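# Place bottles on ledges matching their cap colours

## Task

Put every bottle upright on the wall ledge whose label strip has the same colour as that bottle's cap, with the bottle's entire base resting on that ledge.

## Robot and tools

Robot: two seven-joint arms, left_arm and right_arm, each ending in a two-finger gripper. Left and right are the robot's own sides, not sides of the images. There are two fixed cameras, cam_high and cam_low, both 896x504.

Frame: every pose and position is in one scene frame. Its origin sits on the plane z = 0, directly under the point halfway between the two arm bases, which are 0.70 m above it. +z is up, +x is forward (the way both arms face), and left_arm is on the +y side. Positions are in metres. Orientations are quaternions written w first (qw, qx, qy, qz). Reported values can be off by a few centimetres, and more when the arm reaches far.

Gripper: the fingers point along the gripper's +z axis and close along its y axis. end_effector_position is the point between the pads when they are closed, just behind the fingertips. While closing, the tips move about 17 mm further along +z, mostly while the pads are more than 70 mm apart. Opening runs from -1 (closed) to +1 (fully open, 0.145 m). A full close takes at least about 0.5 s. To hold something, keep commanding an opening well below grip_measured; the lower the command, the harder the squeeze (about 10 N per pad at most). A fast close can squeeze too hard.

Row layout, shared by all motion tools: one flat list of 16 numbers covering both arms. The first 8 are left_arm: x, y, z, qw, qx, qy, qz, opening. The next 8 are right_arm in the same order. x, y, z and the quaternion are an absolute target pose for that gripper in the scene frame, not an offset. Every row must include both arms. To keep an arm still, resend the exact pose it had in the last result before it stopped, plus the opening you want. Resending an arm's current command keeps it unchanged; a 0 in the opening slot is itself a command. To hold an orientation, repeat the same quaternion in every row rather than copying back a reading that may have drifted.

execute_actions(actions, cameras): actions is a list of actions. Each action is a list of up to 15 rows, one per 1/30 s step, and its last row is held until 15 steps are done. A target more than 0.6 m from the gripper's current position along any of that gripper's own axes is rejected for both arms. A malformed first action rejects the whole call. An empty list just returns the current state and images. The orientation is clipped each step to within 32 degrees of the measured one, so one action may fall short. The "Hand target" line shows where each arm is actually being sent; command the remainder next time.

move(target, speed, blend, opening_speed, blocking, cameras): drives each gripper in a straight line to the pose in target. target is one 16-number row, or a list of up to 15 rows to follow as waypoints, without the 0.6 m limit. speed is in m/s, from 0.002 to 1.1, default 0.25; turning is capped at twice that value in rad/s. You can give one speed or one per waypoint. blend is in metres and rounds corners at intermediate waypoints. opening_speed is in opening units per second, at least 0.2. With blocking=false the call returns after about 0.5 s while the move keeps running, and a new move replaces it. Moves do not avoid obstacles or the other arm, may overshoot, and stop after 10 s. When the fingers change at a later waypoint, the arms pause there. The result ends with a "move:" line whose values are done, off_target, moving, held, fault, and so on. Any arm not named there is done, meaning within 3 mm and 2 degrees. limits=paced means the target was clipped; limits=held means a check withheld steps. Neither done nor off_target tells you whether there was contact.

wait(seconds 0 to 10, cameras) lets time run with each arm holding its command. stop(cameras) brakes a running move. zoom_image(camera cam_high or cam_low, region [x0,y0,x1,y1] in pixels, at most 504x504) gives a closer view of the latest image. read_manual(section "licences") returns only licence text. finished_scene(scene 1 or 2) ends the scene for good. Scene 1 is practice and can be skipped.

Results contain each gripper's position and quaternion, Hand target, Tool commands, grip_measured, joint positions (the final value is the opening in metres), joint velocities ("within noise" means at rest), and joint torques. Torque readings have an offset and noise, and joints 3 and 4 wrap at ±28 N m. Executed actions also list positions at some steps. Camera calibration (K, distortion, T_world_to_cam) is provided for projecting points.

Avoid: knocking or dropping anything out of the work area, which ends the scene; letting go of bottles while they are moving; fast contacts or deep presses past a contact point; bringing the arms or grippers against each other, which may end the scene; closing one gripper on the other's fingers. Holding a load, stretching an arm out, or pushing at an unreachable pose heats the motors; at 100 °C the arm faults for 30-60 s. A MOTOR HOT line warns at 85 °C. Loose objects may now and then get a small push. Bottles must stay upright and placed after release.

Each tool is called after "Emit:" as a command line: name --argument value for each argument, lists and objects as JSON in quotes; but a table of rows of numbers goes row by row, as --pt "numbers of a row", without its own name.

## Session

Emit:
execute_actions --actions '[]'

Emit:
zoom_image --camera "cam_high" --region '[420, 200, 560, 310]'

Emit:
zoom_image --camera "cam_high" --region '[520, 220, 690, 420]'

Emit:
zoom_image --camera "cam_low" --region '[460, 130, 620, 270]'

Emit:
zoom_image --camera "cam_low" --region '[330, 150, 510, 390]'

Scene clock: 0.00 s.
left_arm: end_effector_position=(+0.2239, +0.1828, +0.6144) grip_measured=+1.00 end_effector_quat_wxyz=(-0.319, +0.395, -0.515, +0.691) | right_arm: end_effector_position=(+0.4009, -0.1655, +0.3728) grip_measured=+1.00 end_effector_quat_wxyz=(+0.260, +0.265, +0.837, +0.401)
Joint positions: left_arm=[-1.106 0.942 0.535 2.339 -0.48 -0.199 -0.367 0.145] | right_arm=[0.583 0.619 -0.841 0.925 -1.182 -0.496 -0.047 0.145]
Joint velocities: within noise
Joint torques (N m): no reading
Motor temperatures (°C): left_arm=[20 21 22 20 21 23 21] | right_arm=[20 23 22 19 20 19 21]
Hand target: left_arm +0.2239, +0.1828, +0.6144; -0.319, +0.395, -0.515, +0.691 | right_arm +0.4009, -0.1655, +0.3728; +0.260, +0.265, +0.837, +0.401
Tool commands: left_gripper/opening=+1.0 right_gripper/opening=+1.0

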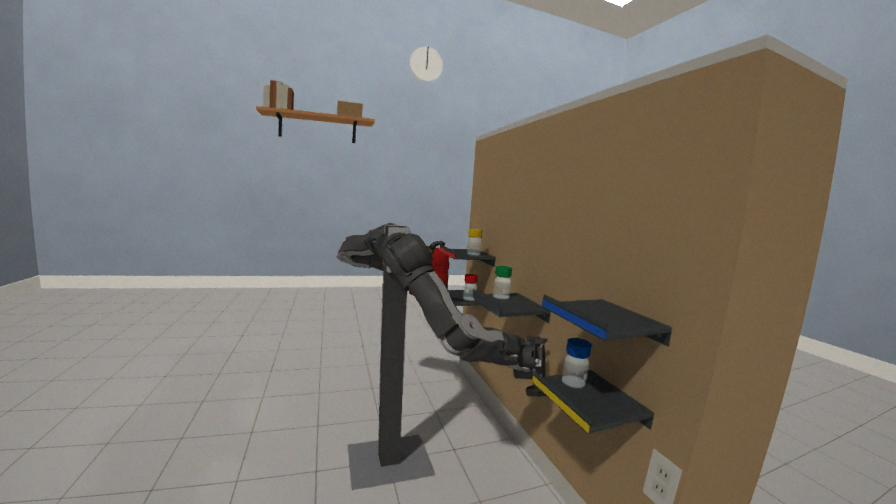

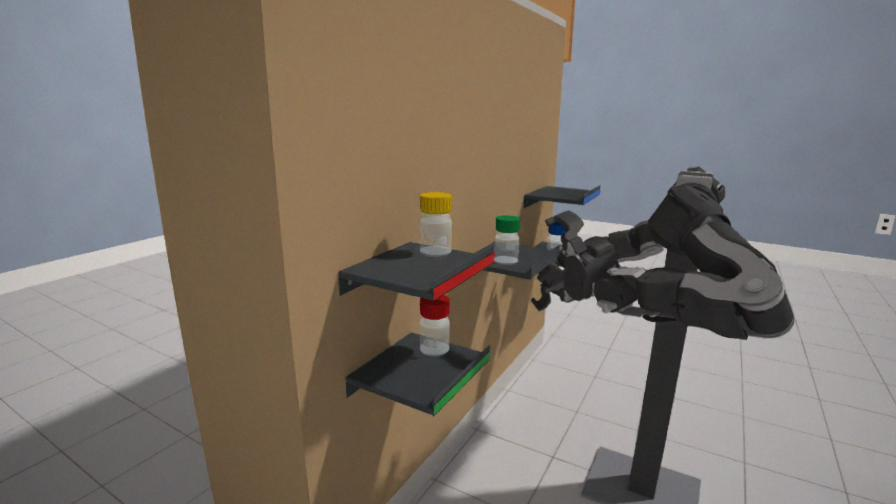

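Scaled by 3.600 from the camera's 896x504 image, which has a finer 1280x720 frame.

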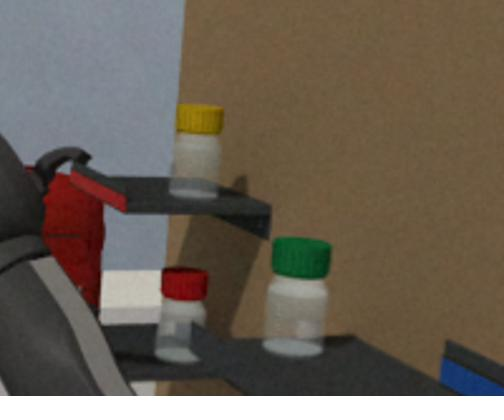

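Scaled by 2.520 from the camera's 896x504 image, which has a finer 1280x720 frame.

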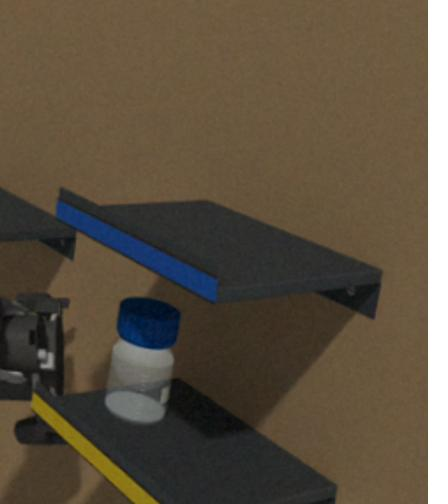

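Scaled by 3.150 from the camera's 896x504 image, which has a finer 1280x720 frame.

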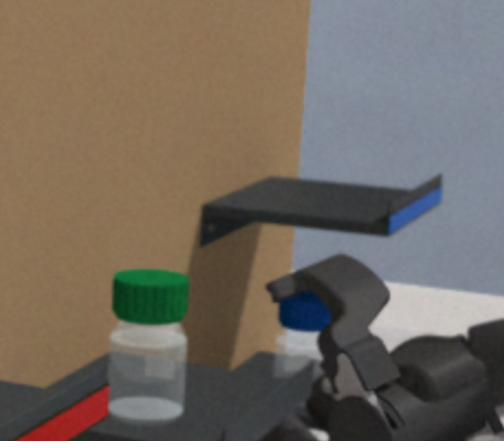

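Scaled by 2.100 from the camera's 896x504 image, which has a finer 1280x720 frame.

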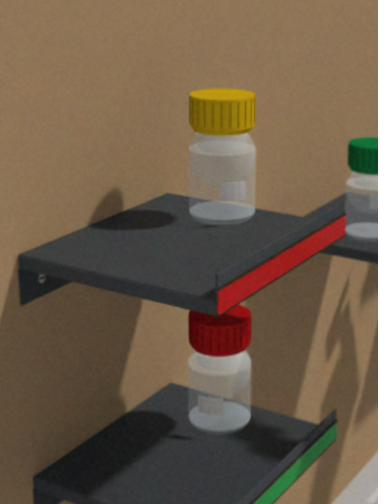

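Emit:
move --pt "0.24 0.19 0.50 0 0.7661 0 0.6428 1 0.30 -0.20 0.40 0 0.7661 0 0.6428 1" --pt "0.34 0.175 0.46 0 0.7661 0 0.6428 1 0.27 -0.28 0.44 0 0.7661 0 0.6428 1" --speed 0.2 --blend 0.02

Scene clock: 53.60 s.
left_arm: end_effector_position=(+0.3408, +0.1758, +0.4630) grip_measured=+1.00 end_effector_quat_wxyz=(-0.002, +0.764, +0.002, +0.646) | right_arm: end_effector_position=(+0.2701, -0.2827, +0.4408) grip_measured=+1.00 end_effector_quat_wxyz=(+0.005, +0.765, -0.002, +0.644)
Joint positions: left_arm=[-0.116 0.446 -0.289 1.779 0.446 0.114 -0.355 0.145] | right_arm=[-0.517 0.469 0.23 1.727 0.513 -0.1 0.122 0.145]
Joint velocities: within noise
Joint torques (N m): left_arm=[3.55 2.15 0.53 4.11 0 -0.67 0.23] | right_arm=[0.67 3.78 1.11 4.26 0.27 -0.34 0.17]
Motor temperatures (°C): left_arm=[20 21 22 21 21 23 21] | right_arm=[22 23 23 19 20 19 21]
Hand target: left_arm +0.3400, +0.1751, +0.4601; +0.000, +0.766, +0.000, +0.643 | right_arm +0.2700, -0.2800, +0.4401; +0.000, +0.766, +0.000, +0.643
Off the commanded pose: left_arm 0.003 m, 1 deg | right_arm 0.003 m, 1 deg.
move: done

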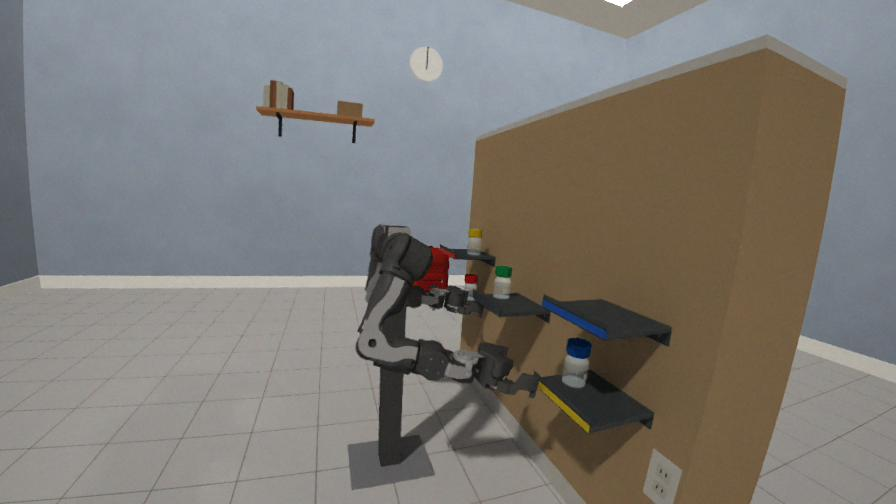

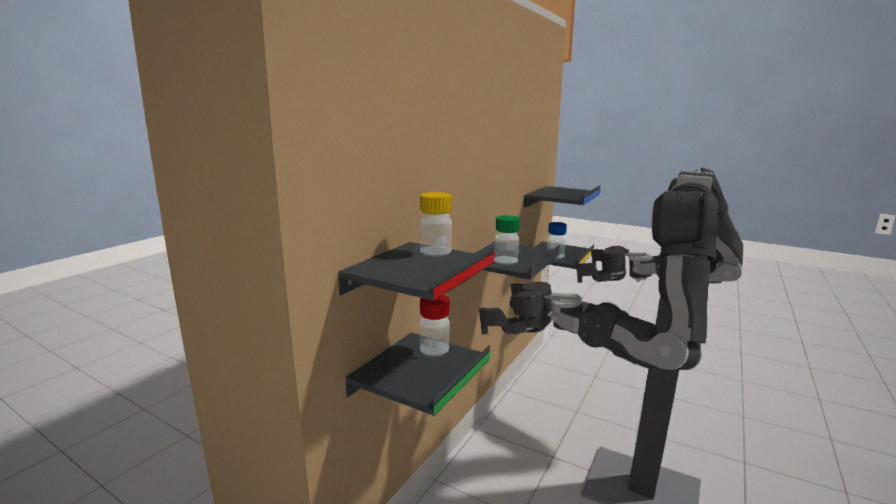

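Emit:
zoom_image --camera "cam_high" --region '[500, 290, 670, 440]'

Emit:
zoom_image --camera "cam_low" --region '[480, 170, 640, 300]'

Scaled by 2.965 from the camera's 896x504 image, which has a finer 1280x720 frame.

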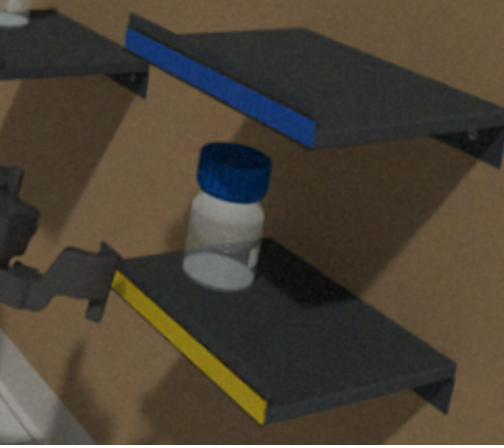

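Scaled by 3.150 from the camera's 896x504 image, which has a finer 1280x720 frame.

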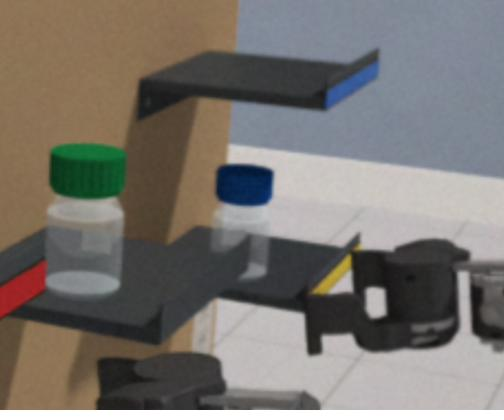

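Emit:
move --pt "0.34 0.175 0.46 0 0.7661 0 0.6428 1 0.26 -0.364 0.51 0 0.7254 0 0.6883 1" --pt "0.34 0.175 0.46 0 0.7661 0 0.6428 1 0.335 -0.364 0.502 0 0.7254 0 0.6883 1" --speed 0.15 --blend 0.01

Emit:
zoom_image --camera "cam_high" --region '[500, 290, 670, 440]'

Emit:
zoom_image --camera "cam_low" --region '[480, 170, 640, 300]'

Scene clock: 90.90 s.
left_arm: end_effector_position=(+0.3408, +0.1758, +0.4630) grip_measured=+1.00 end_effector_quat_wxyz=(-0.002, +0.764, +0.002, +0.646) | right_arm: end_effector_position=(+0.3352, -0.3634, +0.5043) grip_measured=+1.00 end_effector_quat_wxyz=(-0.001, +0.722, +0.001, +0.691)
Joint positions: left_arm=[-0.116 0.446 -0.289 1.779 0.446 0.114 -0.355 0.145] | right_arm=[-0.2 0.726 0.283 1.432 0.741 -0.069 0.308 0.145]
Joint velocities: within noise
Joint torques (N m): left_arm=[3.52 2.15 0.53 4.1 0 -0.67 0.23] | right_arm=[2.47 6.53 2.54 2.8 0.2 -0.28 -0.13]
Motor temperatures (°C): left_arm=[21 21 22 22 21 24 21] | right_arm=[21 23 22 20 20 19 21]
Hand target: left_arm +0.3400, +0.1751, +0.4600; +0.000, +0.766, +0.000, +0.643 | right_arm +0.3350, -0.3640, +0.5020; +0.000, +0.725, +0.000, +0.688
Off the commanded pose: left_arm 0.003 m, 1 deg | right_arm 0.002 m, 1 deg.
move: done

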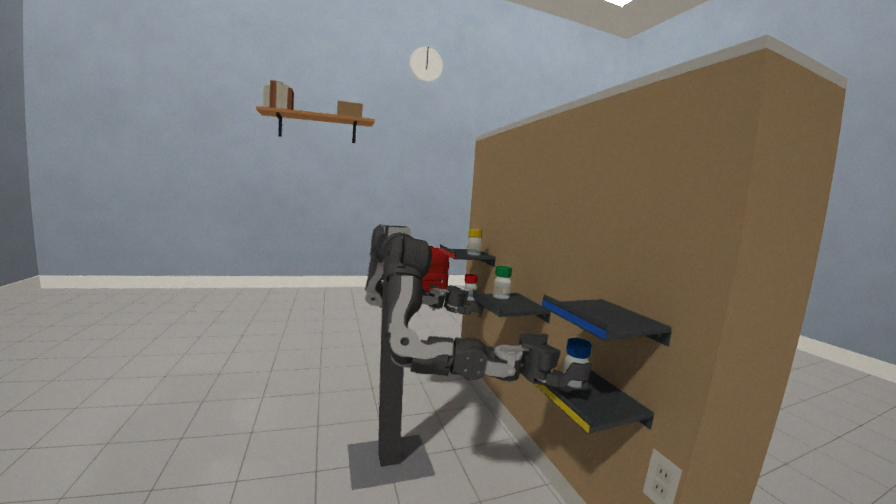

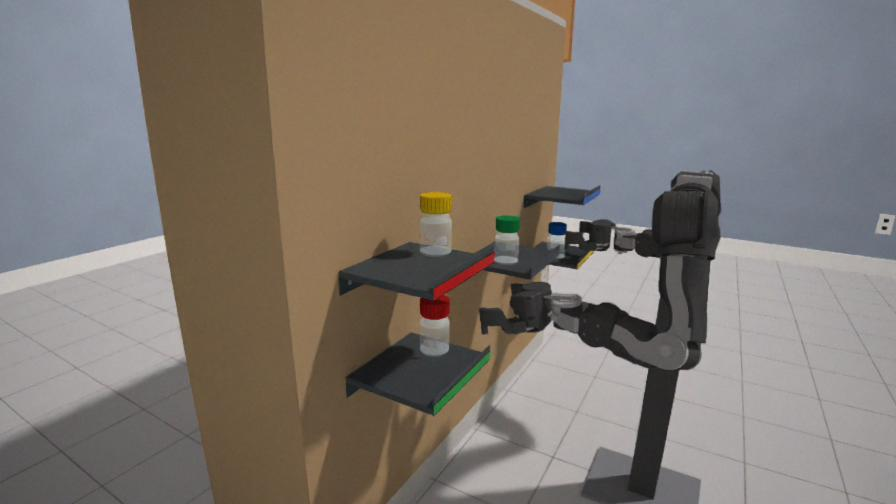

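Scaled by 2.965 from the camera's 896x504 image, which has a finer 1280x720 frame.

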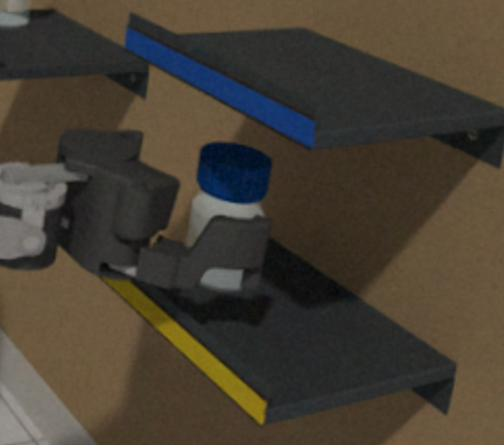

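Scaled by 3.150 from the camera's 896x504 image, which has a finer 1280x720 frame.

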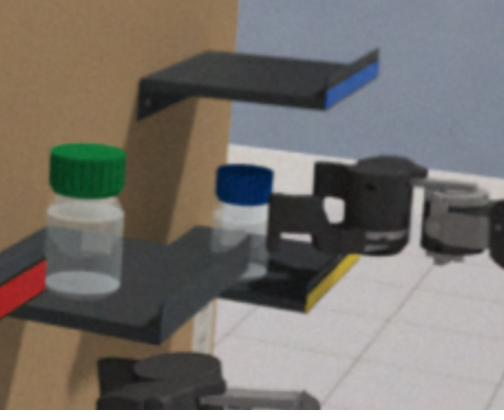

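Emit:
move --pt "0.34 0.175 0.46 0 0.7661 0 0.6428 1 0.337 -0.355 0.500 0 0.7254 0 0.6883 1" --pt "0.34 0.175 0.46 0 0.7661 0 0.6428 1 0.370 -0.355 0.498 0 0.7254 0 0.6883 1" --pt "0.34 0.175 0.46 0 0.7661 0 0.6428 1 0.370 -0.355 0.498 0 0.7254 0 0.6883 -0.5" --speed 0.08 --opening_speed 0.7

Emit:
zoom_image --camera "cam_high" --region '[500, 290, 670, 440]'

Emit:
zoom_image --camera "cam_low" --region '[480, 170, 640, 300]'

Scene clock: 115.53 s.
left_arm: end_effector_position=(+0.3408, +0.1758, +0.4630) grip_measured=+1.00 end_effector_quat_wxyz=(-0.002, +0.764, +0.002, +0.646) | right_arm: end_effector_position=(+0.3704, -0.3558, +0.5013) grip_measured=-0.24 end_effector_quat_wxyz=(+0.001, +0.722, +0.000, +0.692)
Joint positions: left_arm=[-0.116 0.446 -0.289 1.779 0.446 0.114 -0.355 0.145] | right_arm=[0.004 0.705 0.151 1.313 0.685 -0.055 0.28 0.058]
Joint velocities: within noise
Joint torques (N m): left_arm=[3.55 2.15 0.53 4.11 0 -0.66 0.23] | right_arm=[3.26 5.71 2.04 2.99 0.24 -0.36 -0.03]
Motor temperatures (°C): left_arm=[21 21 22 22 21 24 21] | right_arm=[21 24 22 20 20 19 21]
Hand target: left_arm +0.3400, +0.1751, +0.4600; +0.000, +0.766, +0.000, +0.643 | right_arm +0.3700, -0.3551, +0.4980; +0.000, +0.725, +0.000, +0.688
Off the commanded pose: left_arm 0.003 m, 1 deg | right_arm 0.003 m, 1 deg.
move: done; target 3's new opening was sent with right_arm's hand 0.004 m and 1 deg from that target

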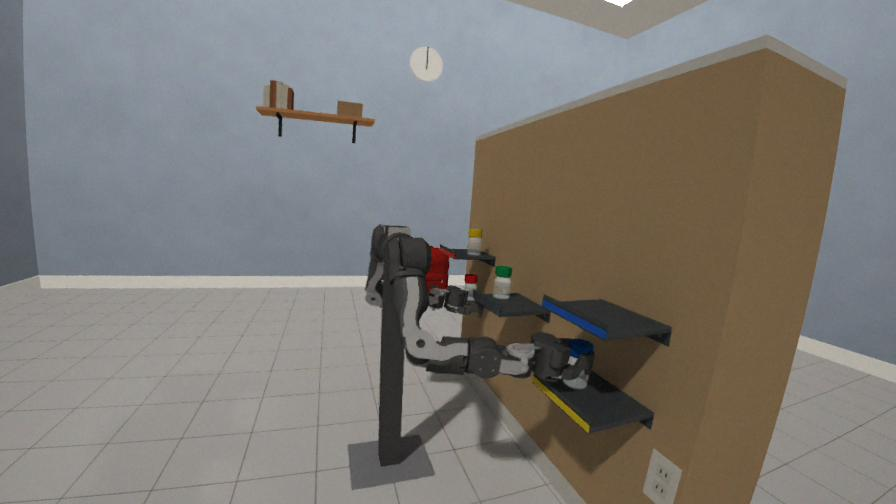

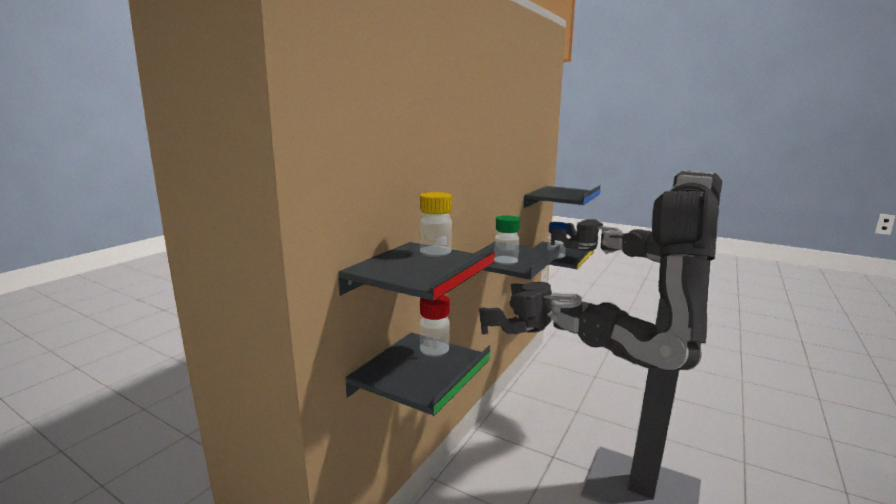

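Scaled by 2.965 from the camera's 896x504 image, which has a finer 1280x720 frame.

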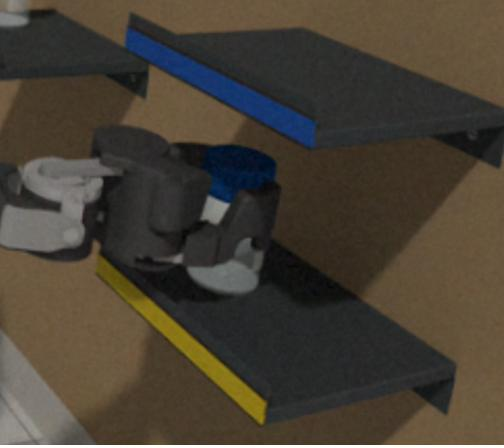

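Scaled by 3.150 from the camera's 896x504 image, which has a finer 1280x720 frame.

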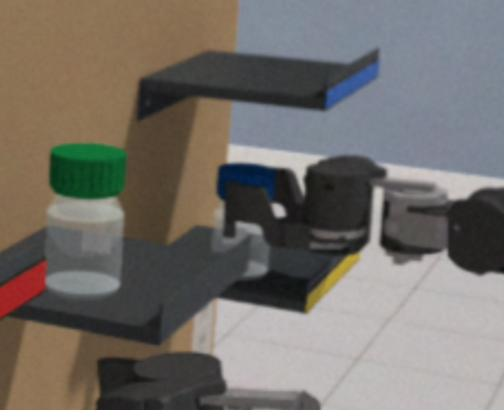

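Emit:
move --pt "0.34 0.175 0.46 0 0.7661 0 0.6428 1 0.370 -0.355 0.542 0 0.7254 0 0.6883 -0.5" --pt "0.34 0.175 0.46 0 0.7661 0 0.6428 1 0.368 -0.200 0.542 0 0.7254 0 0.6883 -0.5" --pt "0.34 0.175 0.46 0 0.7661 0 0.6428 1 0.365 -0.198 0.65 0 0.7254 0 0.6883 -0.5" --pt "0.34 0.175 0.46 0 0.7661 0 0.6428 1 0.365 -0.200 0.745 0 0.7254 0 0.6883 -0.5" --speed 0.13 --blend '[0.01,0.02,0.02,0]'

Emit:
zoom_image --camera "cam_high" --region '[480, 210, 650, 360]'

Emit:
zoom_image --camera "cam_low" --region '[480, 140, 640, 270]'

Scene clock: 140.70 s.
left_arm: end_effector_position=(+0.3408, +0.1758, +0.4630) grip_measured=+1.00 end_effector_quat_wxyz=(-0.002, +0.764, +0.002, +0.646) | right_arm: end_effector_position=(+0.3649, -0.1993, +0.7451) grip_measured=-0.24 end_effector_quat_wxyz=(-0.004, +0.725, +0.001, +0.688)
Joint positions: left_arm=[-0.116 0.446 -0.289 1.779 0.446 0.114 -0.355 0.145] | right_arm=[0.856 0.887 -0.327 2.111 1.534 0.785 -0.943 0.058]
Joint velocities: within noise
Joint torques (N m): left_arm=[3.55 2.15 0.54 4.1 0 -0.67 0.23] | right_arm=[5.16 2.47 2.43 0.9 -0.36 -0.21 -0.13]
Motor temperatures (°C): left_arm=[21 21 22 22 21 24 21] | right_arm=[21 24 22 20 20 20 21]
Hand target: left_arm +0.3400, +0.1751, +0.4600; +0.000, +0.766, +0.000, +0.643 | right_arm +0.3650, -0.1999, +0.7450; +0.000, +0.725, +0.000, +0.688
Off the commanded pose: left_arm 0.003 m, 1 deg | right_arm 0.001 m, 0 deg.
move: done

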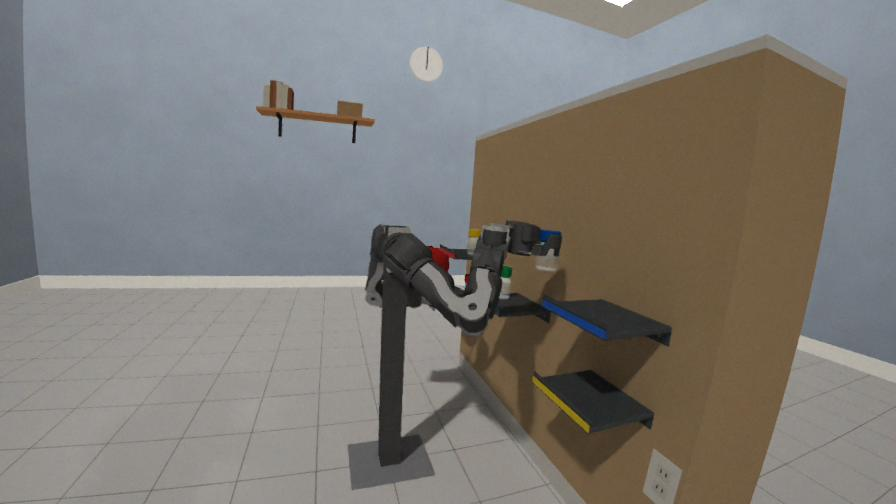

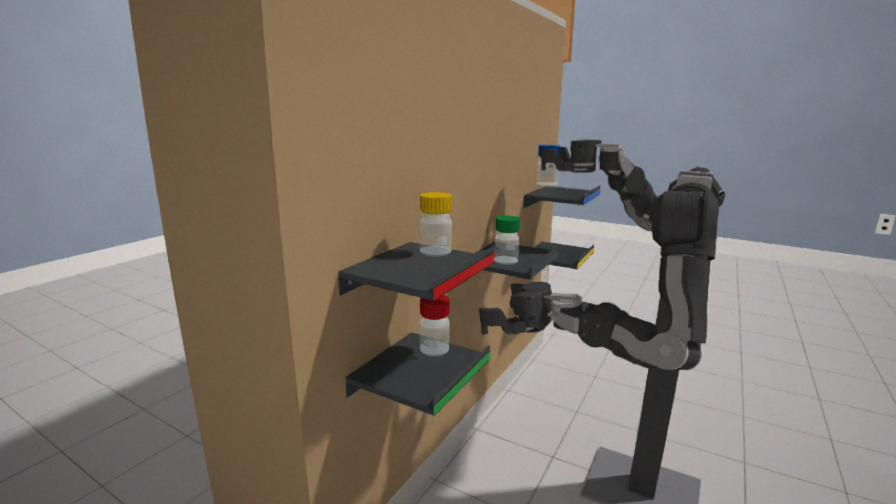

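Scaled by 2.965 from the camera's 896x504 image, which has a finer 1280x720 frame.

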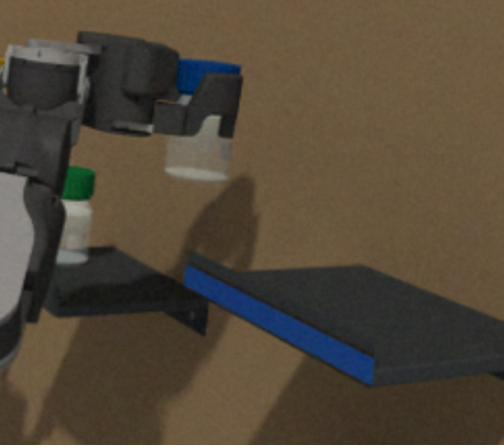

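Scaled by 3.150 from the camera's 896x504 image, which has a finer 1280x720 frame.

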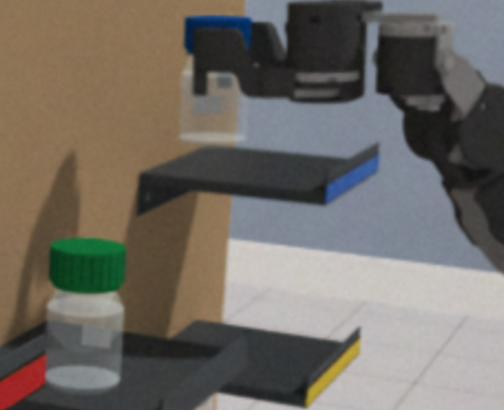

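Emit:
move --pt "0.29 0.24 0.52 0 0.7254 0 0.6883 1 0.368 -0.30 0.742 0 0.7254 0 0.6883 -0.5" --pt "0.29 0.33 0.70 0 0.7254 0 0.6883 1 0.368 -0.388 0.735 0 0.7254 0 0.6883 -0.5" --speed 0.12 --blend 0.02

Emit:
zoom_image --camera "cam_high" --region '[520, 210, 680, 350]'

Emit:
zoom_image --camera "cam_low" --region '[500, 120, 640, 230]'

Emit:
zoom_image --camera "cam_low" --region '[390, 170, 550, 300]'

Scene clock: 169.77 s.
left_arm: end_effector_position=(+0.2900, +0.3305, +0.7015) grip_measured=+1.00 end_effector_quat_wxyz=(-0.002, +0.723, +0.001, +0.691) | right_arm: end_effector_position=(+0.3687, -0.3883, +0.7287) grip_measured=-0.24 end_effector_quat_wxyz=(+0.000, +0.733, -0.002, +0.680)
Joint positions: left_arm=[-0.61 1.049 1.025 2.097 1.347 0.539 -0.082 0.145] | right_arm=[0.259 1.324 0.223 1.526 1.274 0.537 0.109 0.058]
Joint velocities: within noise
Joint torques (N m): left_arm=[1.65 5.47 2.58 1.17 0.15 -0.52 0.23] | right_arm=[4.55 7.93 5.98 1.7 0.14 -0.74 0.18]
Motor temperatures (°C): left_arm=[21 21 22 23 21 25 21] | right_arm=[22 24 23 19 20 20 21]
Hand target: left_arm +0.2900, +0.3300, +0.7001; +0.000, +0.725, +0.000, +0.688 | right_arm +0.3679, -0.3879, +0.7349; +0.000, +0.725, +0.000, +0.688
Off the commanded pose: left_arm 0.002 m, 0 deg | right_arm 0.006 m, 1 deg.
move: off_target (right_arm)

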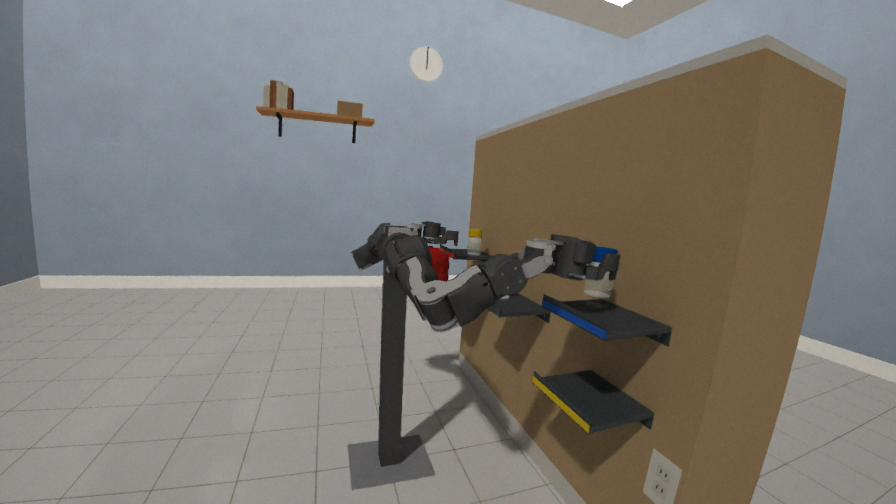

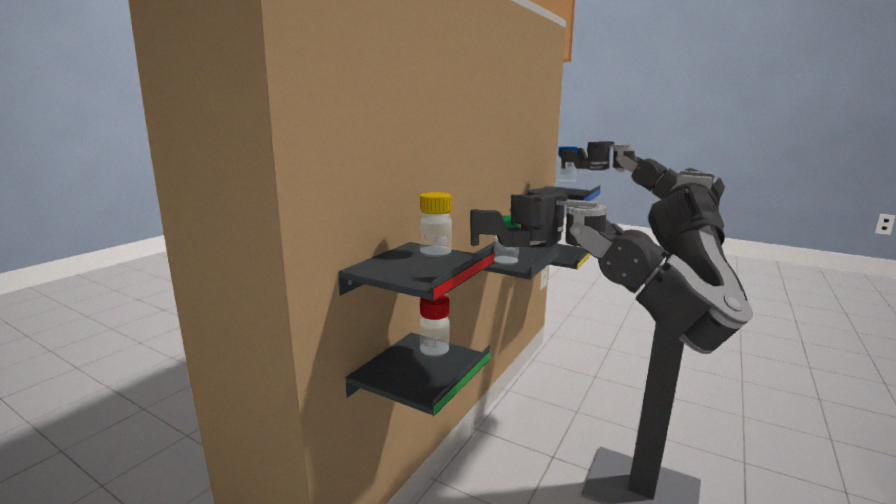

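Scaled by 3.150 from the camera's 896x504 image, which has a finer 1280x720 frame.

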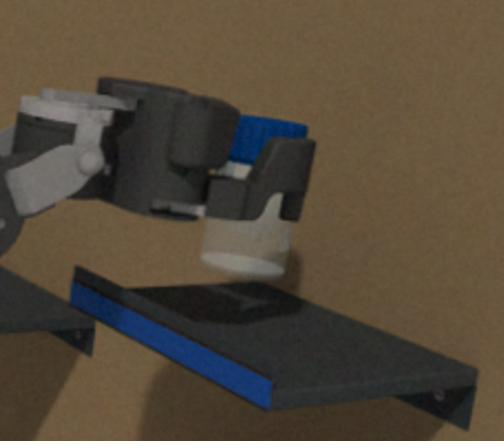

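Scaled by 3.600 from the camera's 896x504 image, which has a finer 1280x720 frame.

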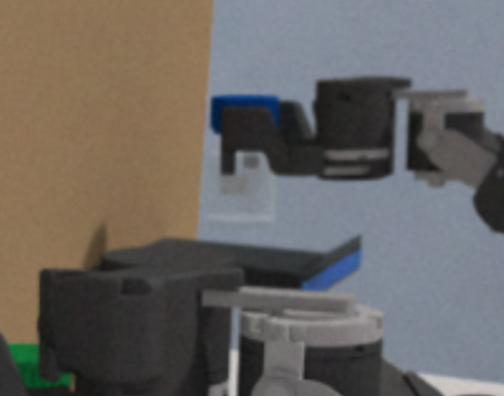

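Scaled by 3.150 from the camera's 896x504 image, which has a finer 1280x720 frame.

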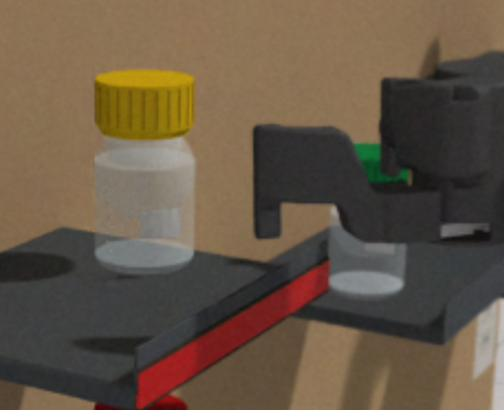

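Emit:
move --pt "0.29 0.33 0.70 0 0.7254 0 0.6883 1 0.364 -0.388 0.722 0.0212 0.6943 0.0219 0.7190 -0.5" --speed 0.06

Emit:
zoom_image --camera "cam_high" --region '[520, 210, 680, 350]'

Emit:
zoom_image --camera "cam_low" --region '[500, 120, 640, 230]'

Scene clock: 191.60 s.
left_arm: end_effector_position=(+0.2900, +0.3305, +0.7015) grip_measured=+1.00 end_effector_quat_wxyz=(-0.002, +0.723, +0.001, +0.691) | right_arm: end_effector_position=(+0.3649, -0.3886, +0.7163) grip_measured=-0.24 end_effector_quat_wxyz=(+0.022, +0.703, +0.020, +0.711)
Joint positions: left_arm=[-0.61 1.049 1.025 2.097 1.347 0.539 -0.082 0.145] | right_arm=[0.109 1.225 0.358 1.561 1.121 0.419 0.166 0.058]
Joint velocities: within noise
Joint torques (N m): left_arm=[1.67 5.47 2.58 1.17 0.15 -0.52 0.23] | right_arm=[4.18 7.32 5.94 2.22 0.19 -0.77 0.14]
Motor temperatures (°C): left_arm=[20 22 23 22 21 24 21] | right_arm=[22 25 24 19 20 20 21]
Hand target: left_arm +0.2900, +0.3300, +0.7001; +0.000, +0.725, +0.000, +0.688 | right_arm +0.3640, -0.3880, +0.7219; +0.021, +0.694, +0.022, +0.719
Off the commanded pose: left_arm 0.002 m, 0 deg | right_arm 0.006 m, 1 deg.
move: off_target (right_arm)

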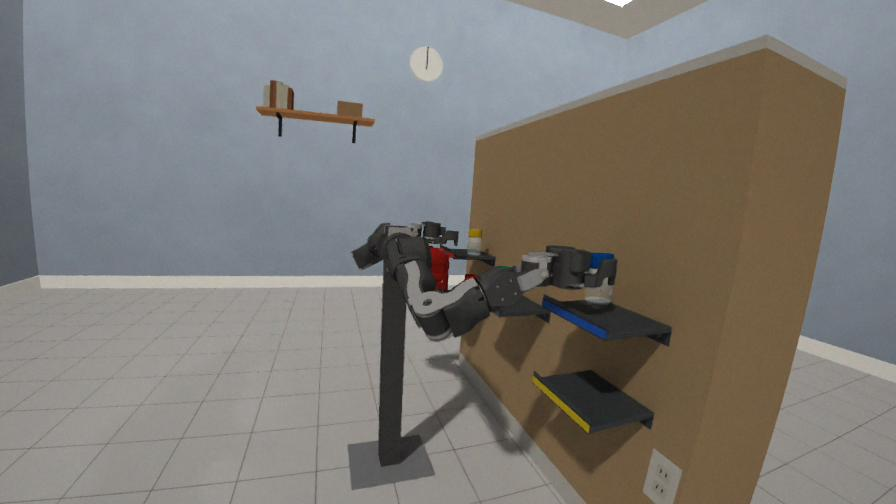

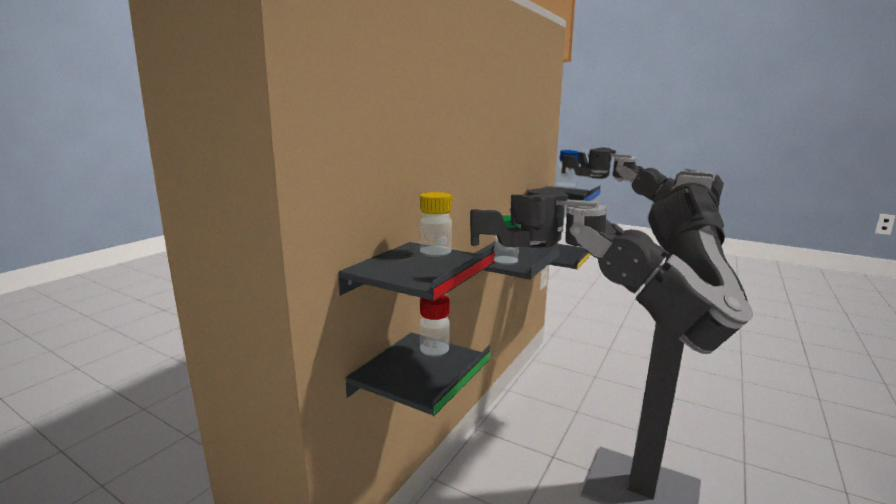

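Scaled by 3.150 from the camera's 896x504 image, which has a finer 1280x720 frame.

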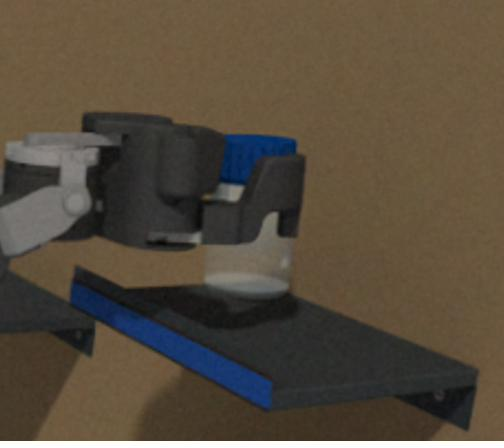

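Scaled by 3.600 from the camera's 896x504 image, which has a finer 1280x720 frame.

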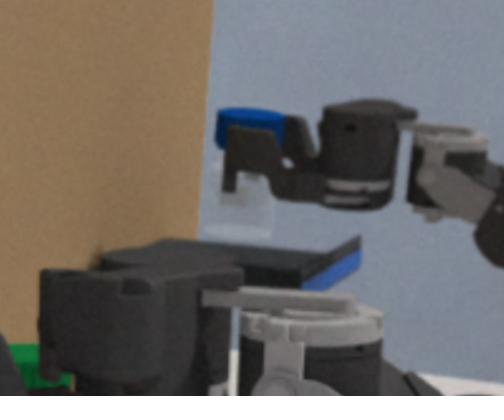

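Emit:
move --pt "0.29 0.33 0.70 0 0.7254 0 0.6883 1 0.365 -0.388 0.708 0.0212 0.7003 0.0219 0.7132 -0.5" --speed 0.05 --cameras '["cam_low"]'

Emit:
move --pt "0.29 0.33 0.70 0 0.7254 0 0.6883 1 0.365 -0.388 0.701 0.0212 0.7003 0.0219 0.7132 -0.5" --speed 0.03

Emit:
zoom_image --camera "cam_high" --region '[520, 210, 680, 350]'

Emit:
zoom_image --camera "cam_low" --region '[500, 120, 640, 230]'

Scene clock: 212.67 s.
left_arm: end_effector_position=(+0.2900, +0.3305, +0.7015) grip_measured=+1.00 end_effector_quat_wxyz=(-0.002, +0.723, +0.001, +0.691) | right_arm: end_effector_position=(+0.3658, -0.3884, +0.7029) grip_measured=-0.24 end_effector_quat_wxyz=(+0.022, +0.708, +0.020, +0.706)
Joint positions: left_arm=[-0.61 1.049 1.025 2.097 1.347 0.539 -0.082 0.145] | right_arm=[0.087 1.196 0.359 1.561 1.091 0.408 0.175 0.058]
Joint velocities: within noise
Joint torques (N m): left_arm=[1.65 5.47 2.58 1.17 0.15 -0.52 0.23] | right_arm=[3.86 7.35 5.75 2.22 0.18 -0.78 0.14]
Motor temperatures (°C): left_arm=[20 23 23 21 21 24 21] | right_arm=[22 25 25 19 20 21 21]
Hand target: left_arm +0.2900, +0.3300, +0.7001; +0.000, +0.725, +0.000, +0.688 | right_arm +0.3650, -0.3880, +0.7079; +0.021, +0.700, +0.022, +0.713
Off the commanded pose: left_arm 0.002 m, 0 deg | right_arm 0.005 m, 1 deg.
move: off_target (right_arm)
Images, in order (width x height): cam_low 896x504.

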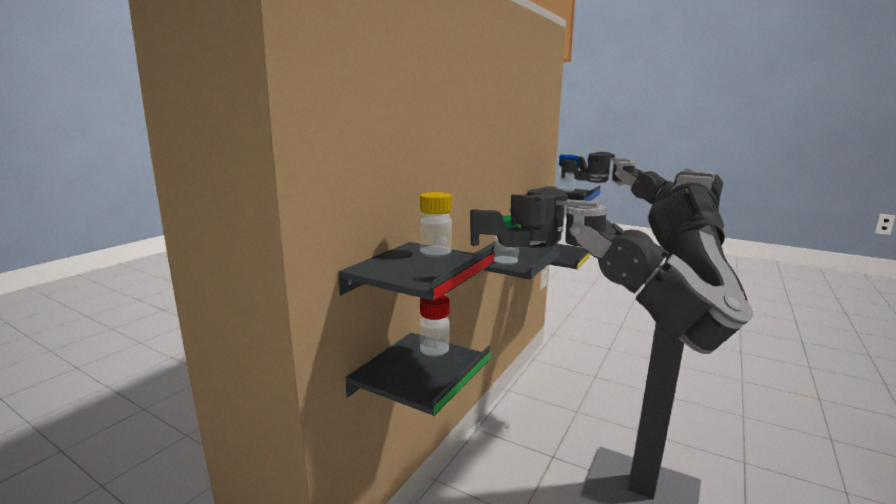

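Scene clock: 213.43 s.
left_arm: end_effector_position=(+0.2900, +0.3305, +0.7015) grip_measured=+1.00 end_effector_quat_wxyz=(-0.002, +0.723, +0.001, +0.691) | right_arm: end_effector_position=(+0.3658, -0.3884, +0.6957) grip_measured=-0.24 end_effector_quat_wxyz=(+0.022, +0.708, +0.020, +0.705)
Joint positions: left_arm=[-0.61 1.049 1.025 2.097 1.347 0.539 -0.082 0.145] | right_arm=[0.075 1.172 0.363 1.561 1.067 0.397 0.184 0.058]
Joint velocities: within noise
Joint torques (N m): left_arm=[1.65 5.47 2.58 1.18 0.15 -0.52 0.23] | right_arm=[3.89 7.29 6.02 2.48 0.18 -0.77 0.13]
Motor temperatures (°C): left_arm=[20 23 23 21 21 24 21] | right_arm=[22 25 25 19 20 21 21]
Hand target: left_arm +0.2900, +0.3300, +0.7001; +0.000, +0.725, +0.000, +0.688 | right_arm +0.3650, -0.3880, +0.7009; +0.021, +0.700, +0.022, +0.713
Off the commanded pose: left_arm 0.002 m, 0 deg | right_arm 0.005 m, 1 deg.
move: off_target (right_arm)

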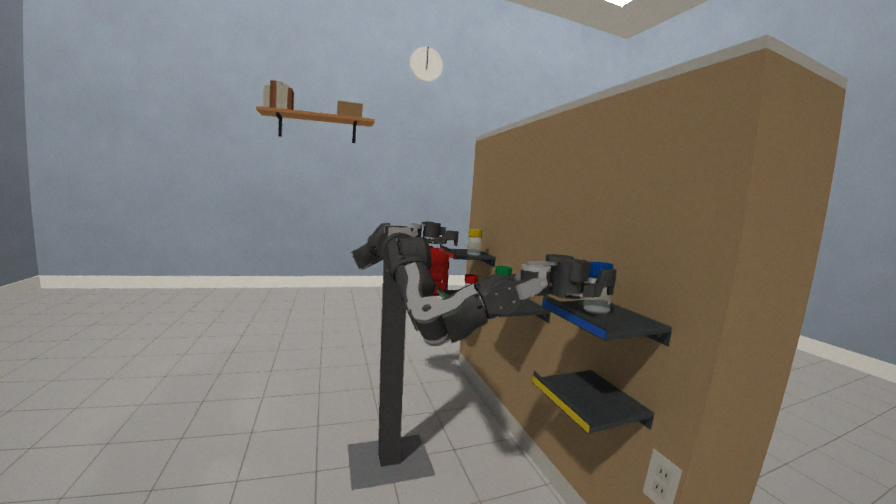

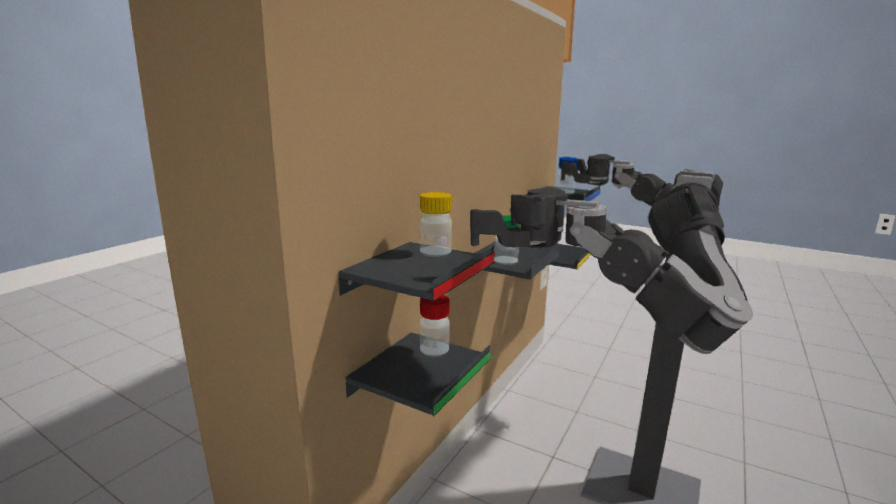

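Scaled by 3.150 from the camera's 896x504 image, which has a finer 1280x720 frame.

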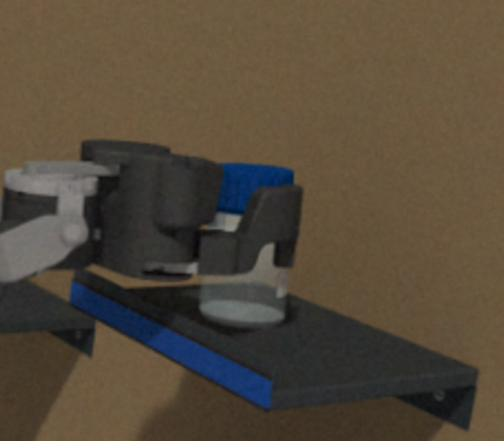

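Scaled by 3.600 from the camera's 896x504 image, which has a finer 1280x720 frame.

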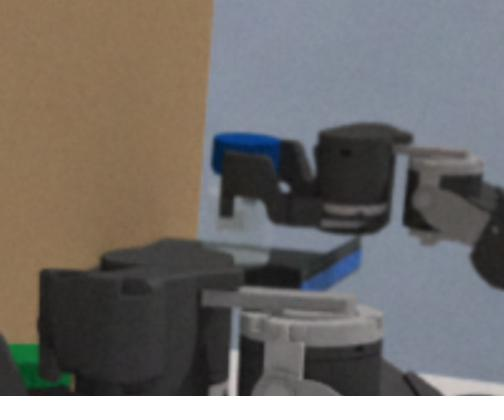

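Emit:
move --pt "0.29 0.33 0.70 0 0.7254 0 0.6883 1 0.365 -0.388 0.696 0.0212 0.7003 0.0219 0.7132 -0.5" --speed 0.02 --cameras '[]'

Emit:
move --pt "0.29 0.33 0.70 0 0.7254 0 0.6883 1 0.365 -0.388 0.692 0.0212 0.7003 0.0219 0.7132 -0.5" --speed 0.02

Emit:
zoom_image --camera "cam_high" --region '[520, 210, 680, 350]'

Emit:
zoom_image --camera "cam_low" --region '[500, 120, 640, 230]'

Scene clock: 237.07 s.
left_arm: end_effector_position=(+0.2900, +0.3305, +0.7015) grip_measured=+1.00 end_effector_quat_wxyz=(-0.002, +0.723, +0.001, +0.691) | right_arm: end_effector_position=(+0.3655, -0.3882, +0.6947) grip_measured=-0.24 end_effector_quat_wxyz=(+0.022, +0.703, +0.021, +0.711)
Joint positions: left_arm=[-0.61 1.049 1.025 2.097 1.347 0.539 -0.082 0.145] | right_arm=[0.064 1.162 0.368 1.562 1.06 0.375 0.187 0.058]
Joint velocities: within noise
Joint torques (N m): left_arm=[1.65 5.47 2.58 1.18 0.14 -0.52 0.23] | right_arm=[3.05 7.32 5.2 2.24 0.2 -0.52 0.08]
Motor temperatures (°C): left_arm=[20 23 24 21 21 24 21] | right_arm=[22 25 26 19 20 21 21]
Hand target: left_arm +0.2900, +0.3300, +0.7001; +0.000, +0.725, +0.000, +0.688 | right_arm +0.3650, -0.3880, +0.6959; +0.021, +0.700, +0.022, +0.713
Off the commanded pose: left_arm 0.002 m, 0 deg | right_arm 0.001 m, 0 deg.
move: done
No camera images: "cameras" was empty.

Scene clock: 237.90 s.
left_arm: end_effector_position=(+0.2900, +0.3305, +0.7015) grip_measured=+1.00 end_effector_quat_wxyz=(-0.002, +0.723, +0.001, +0.691) | right_arm: end_effector_position=(+0.3652, -0.3877, +0.6944) grip_measured=-0.24 end_effector_quat_wxyz=(+0.021, +0.697, +0.023, +0.717)
Joint positions: left_arm=[-0.61 1.049 1.025 2.097 1.347 0.539 -0.082 0.145] | right_arm=[0.047 1.162 0.371 1.563 1.066 0.343 0.187 0.058]
Joint velocities: within noise
Joint torques (N m): left_arm=[1.65 5.47 2.58 1.18 0.15 -0.53 0.23] | right_arm=[2.44 7.95 4.25 1.96 0.22 -0.24 -0.04]
Motor temperatures (°C): left_arm=[20 23 24 21 21 24 21] | right_arm=[22 25 25 19 20 21 21]
Hand target: left_arm +0.2900, +0.3300, +0.7001; +0.000, +0.725, +0.000, +0.688 | right_arm +0.3650, -0.3880, +0.6919; +0.021, +0.700, +0.022, +0.713
Off the commanded pose: left_arm 0.002 m, 0 deg | right_arm 0.002 m, 1 deg.
move: done

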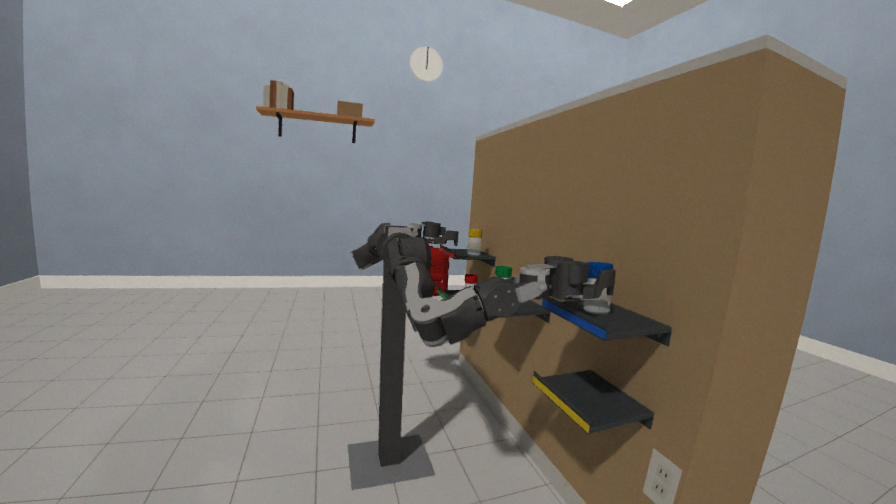

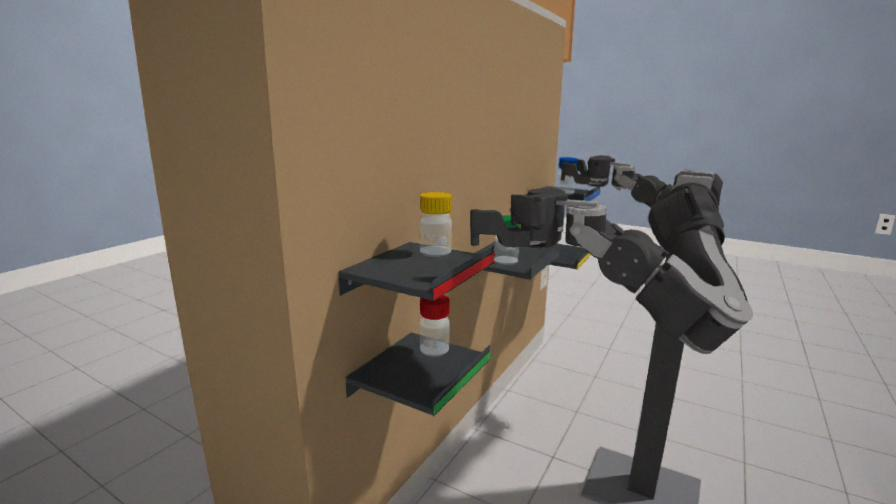

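Scaled by 3.150 from the camera's 896x504 image, which has a finer 1280x720 frame.

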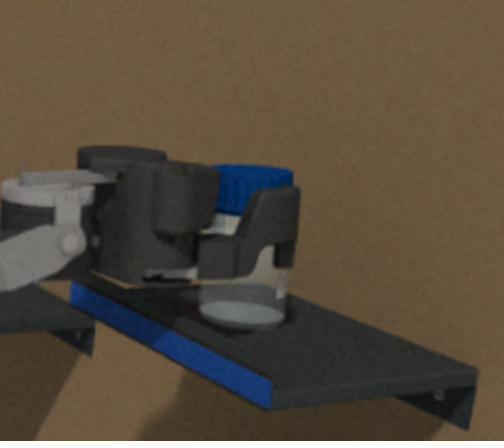

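Scaled by 3.600 from the camera's 896x504 image, which has a finer 1280x720 frame.

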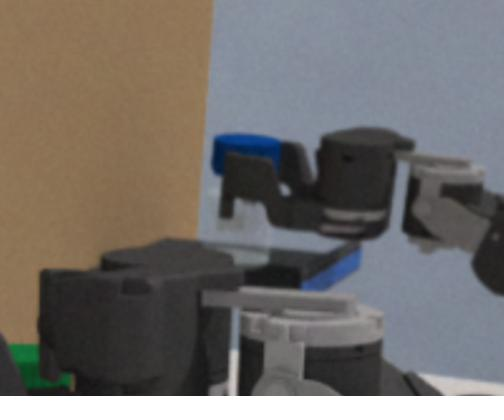

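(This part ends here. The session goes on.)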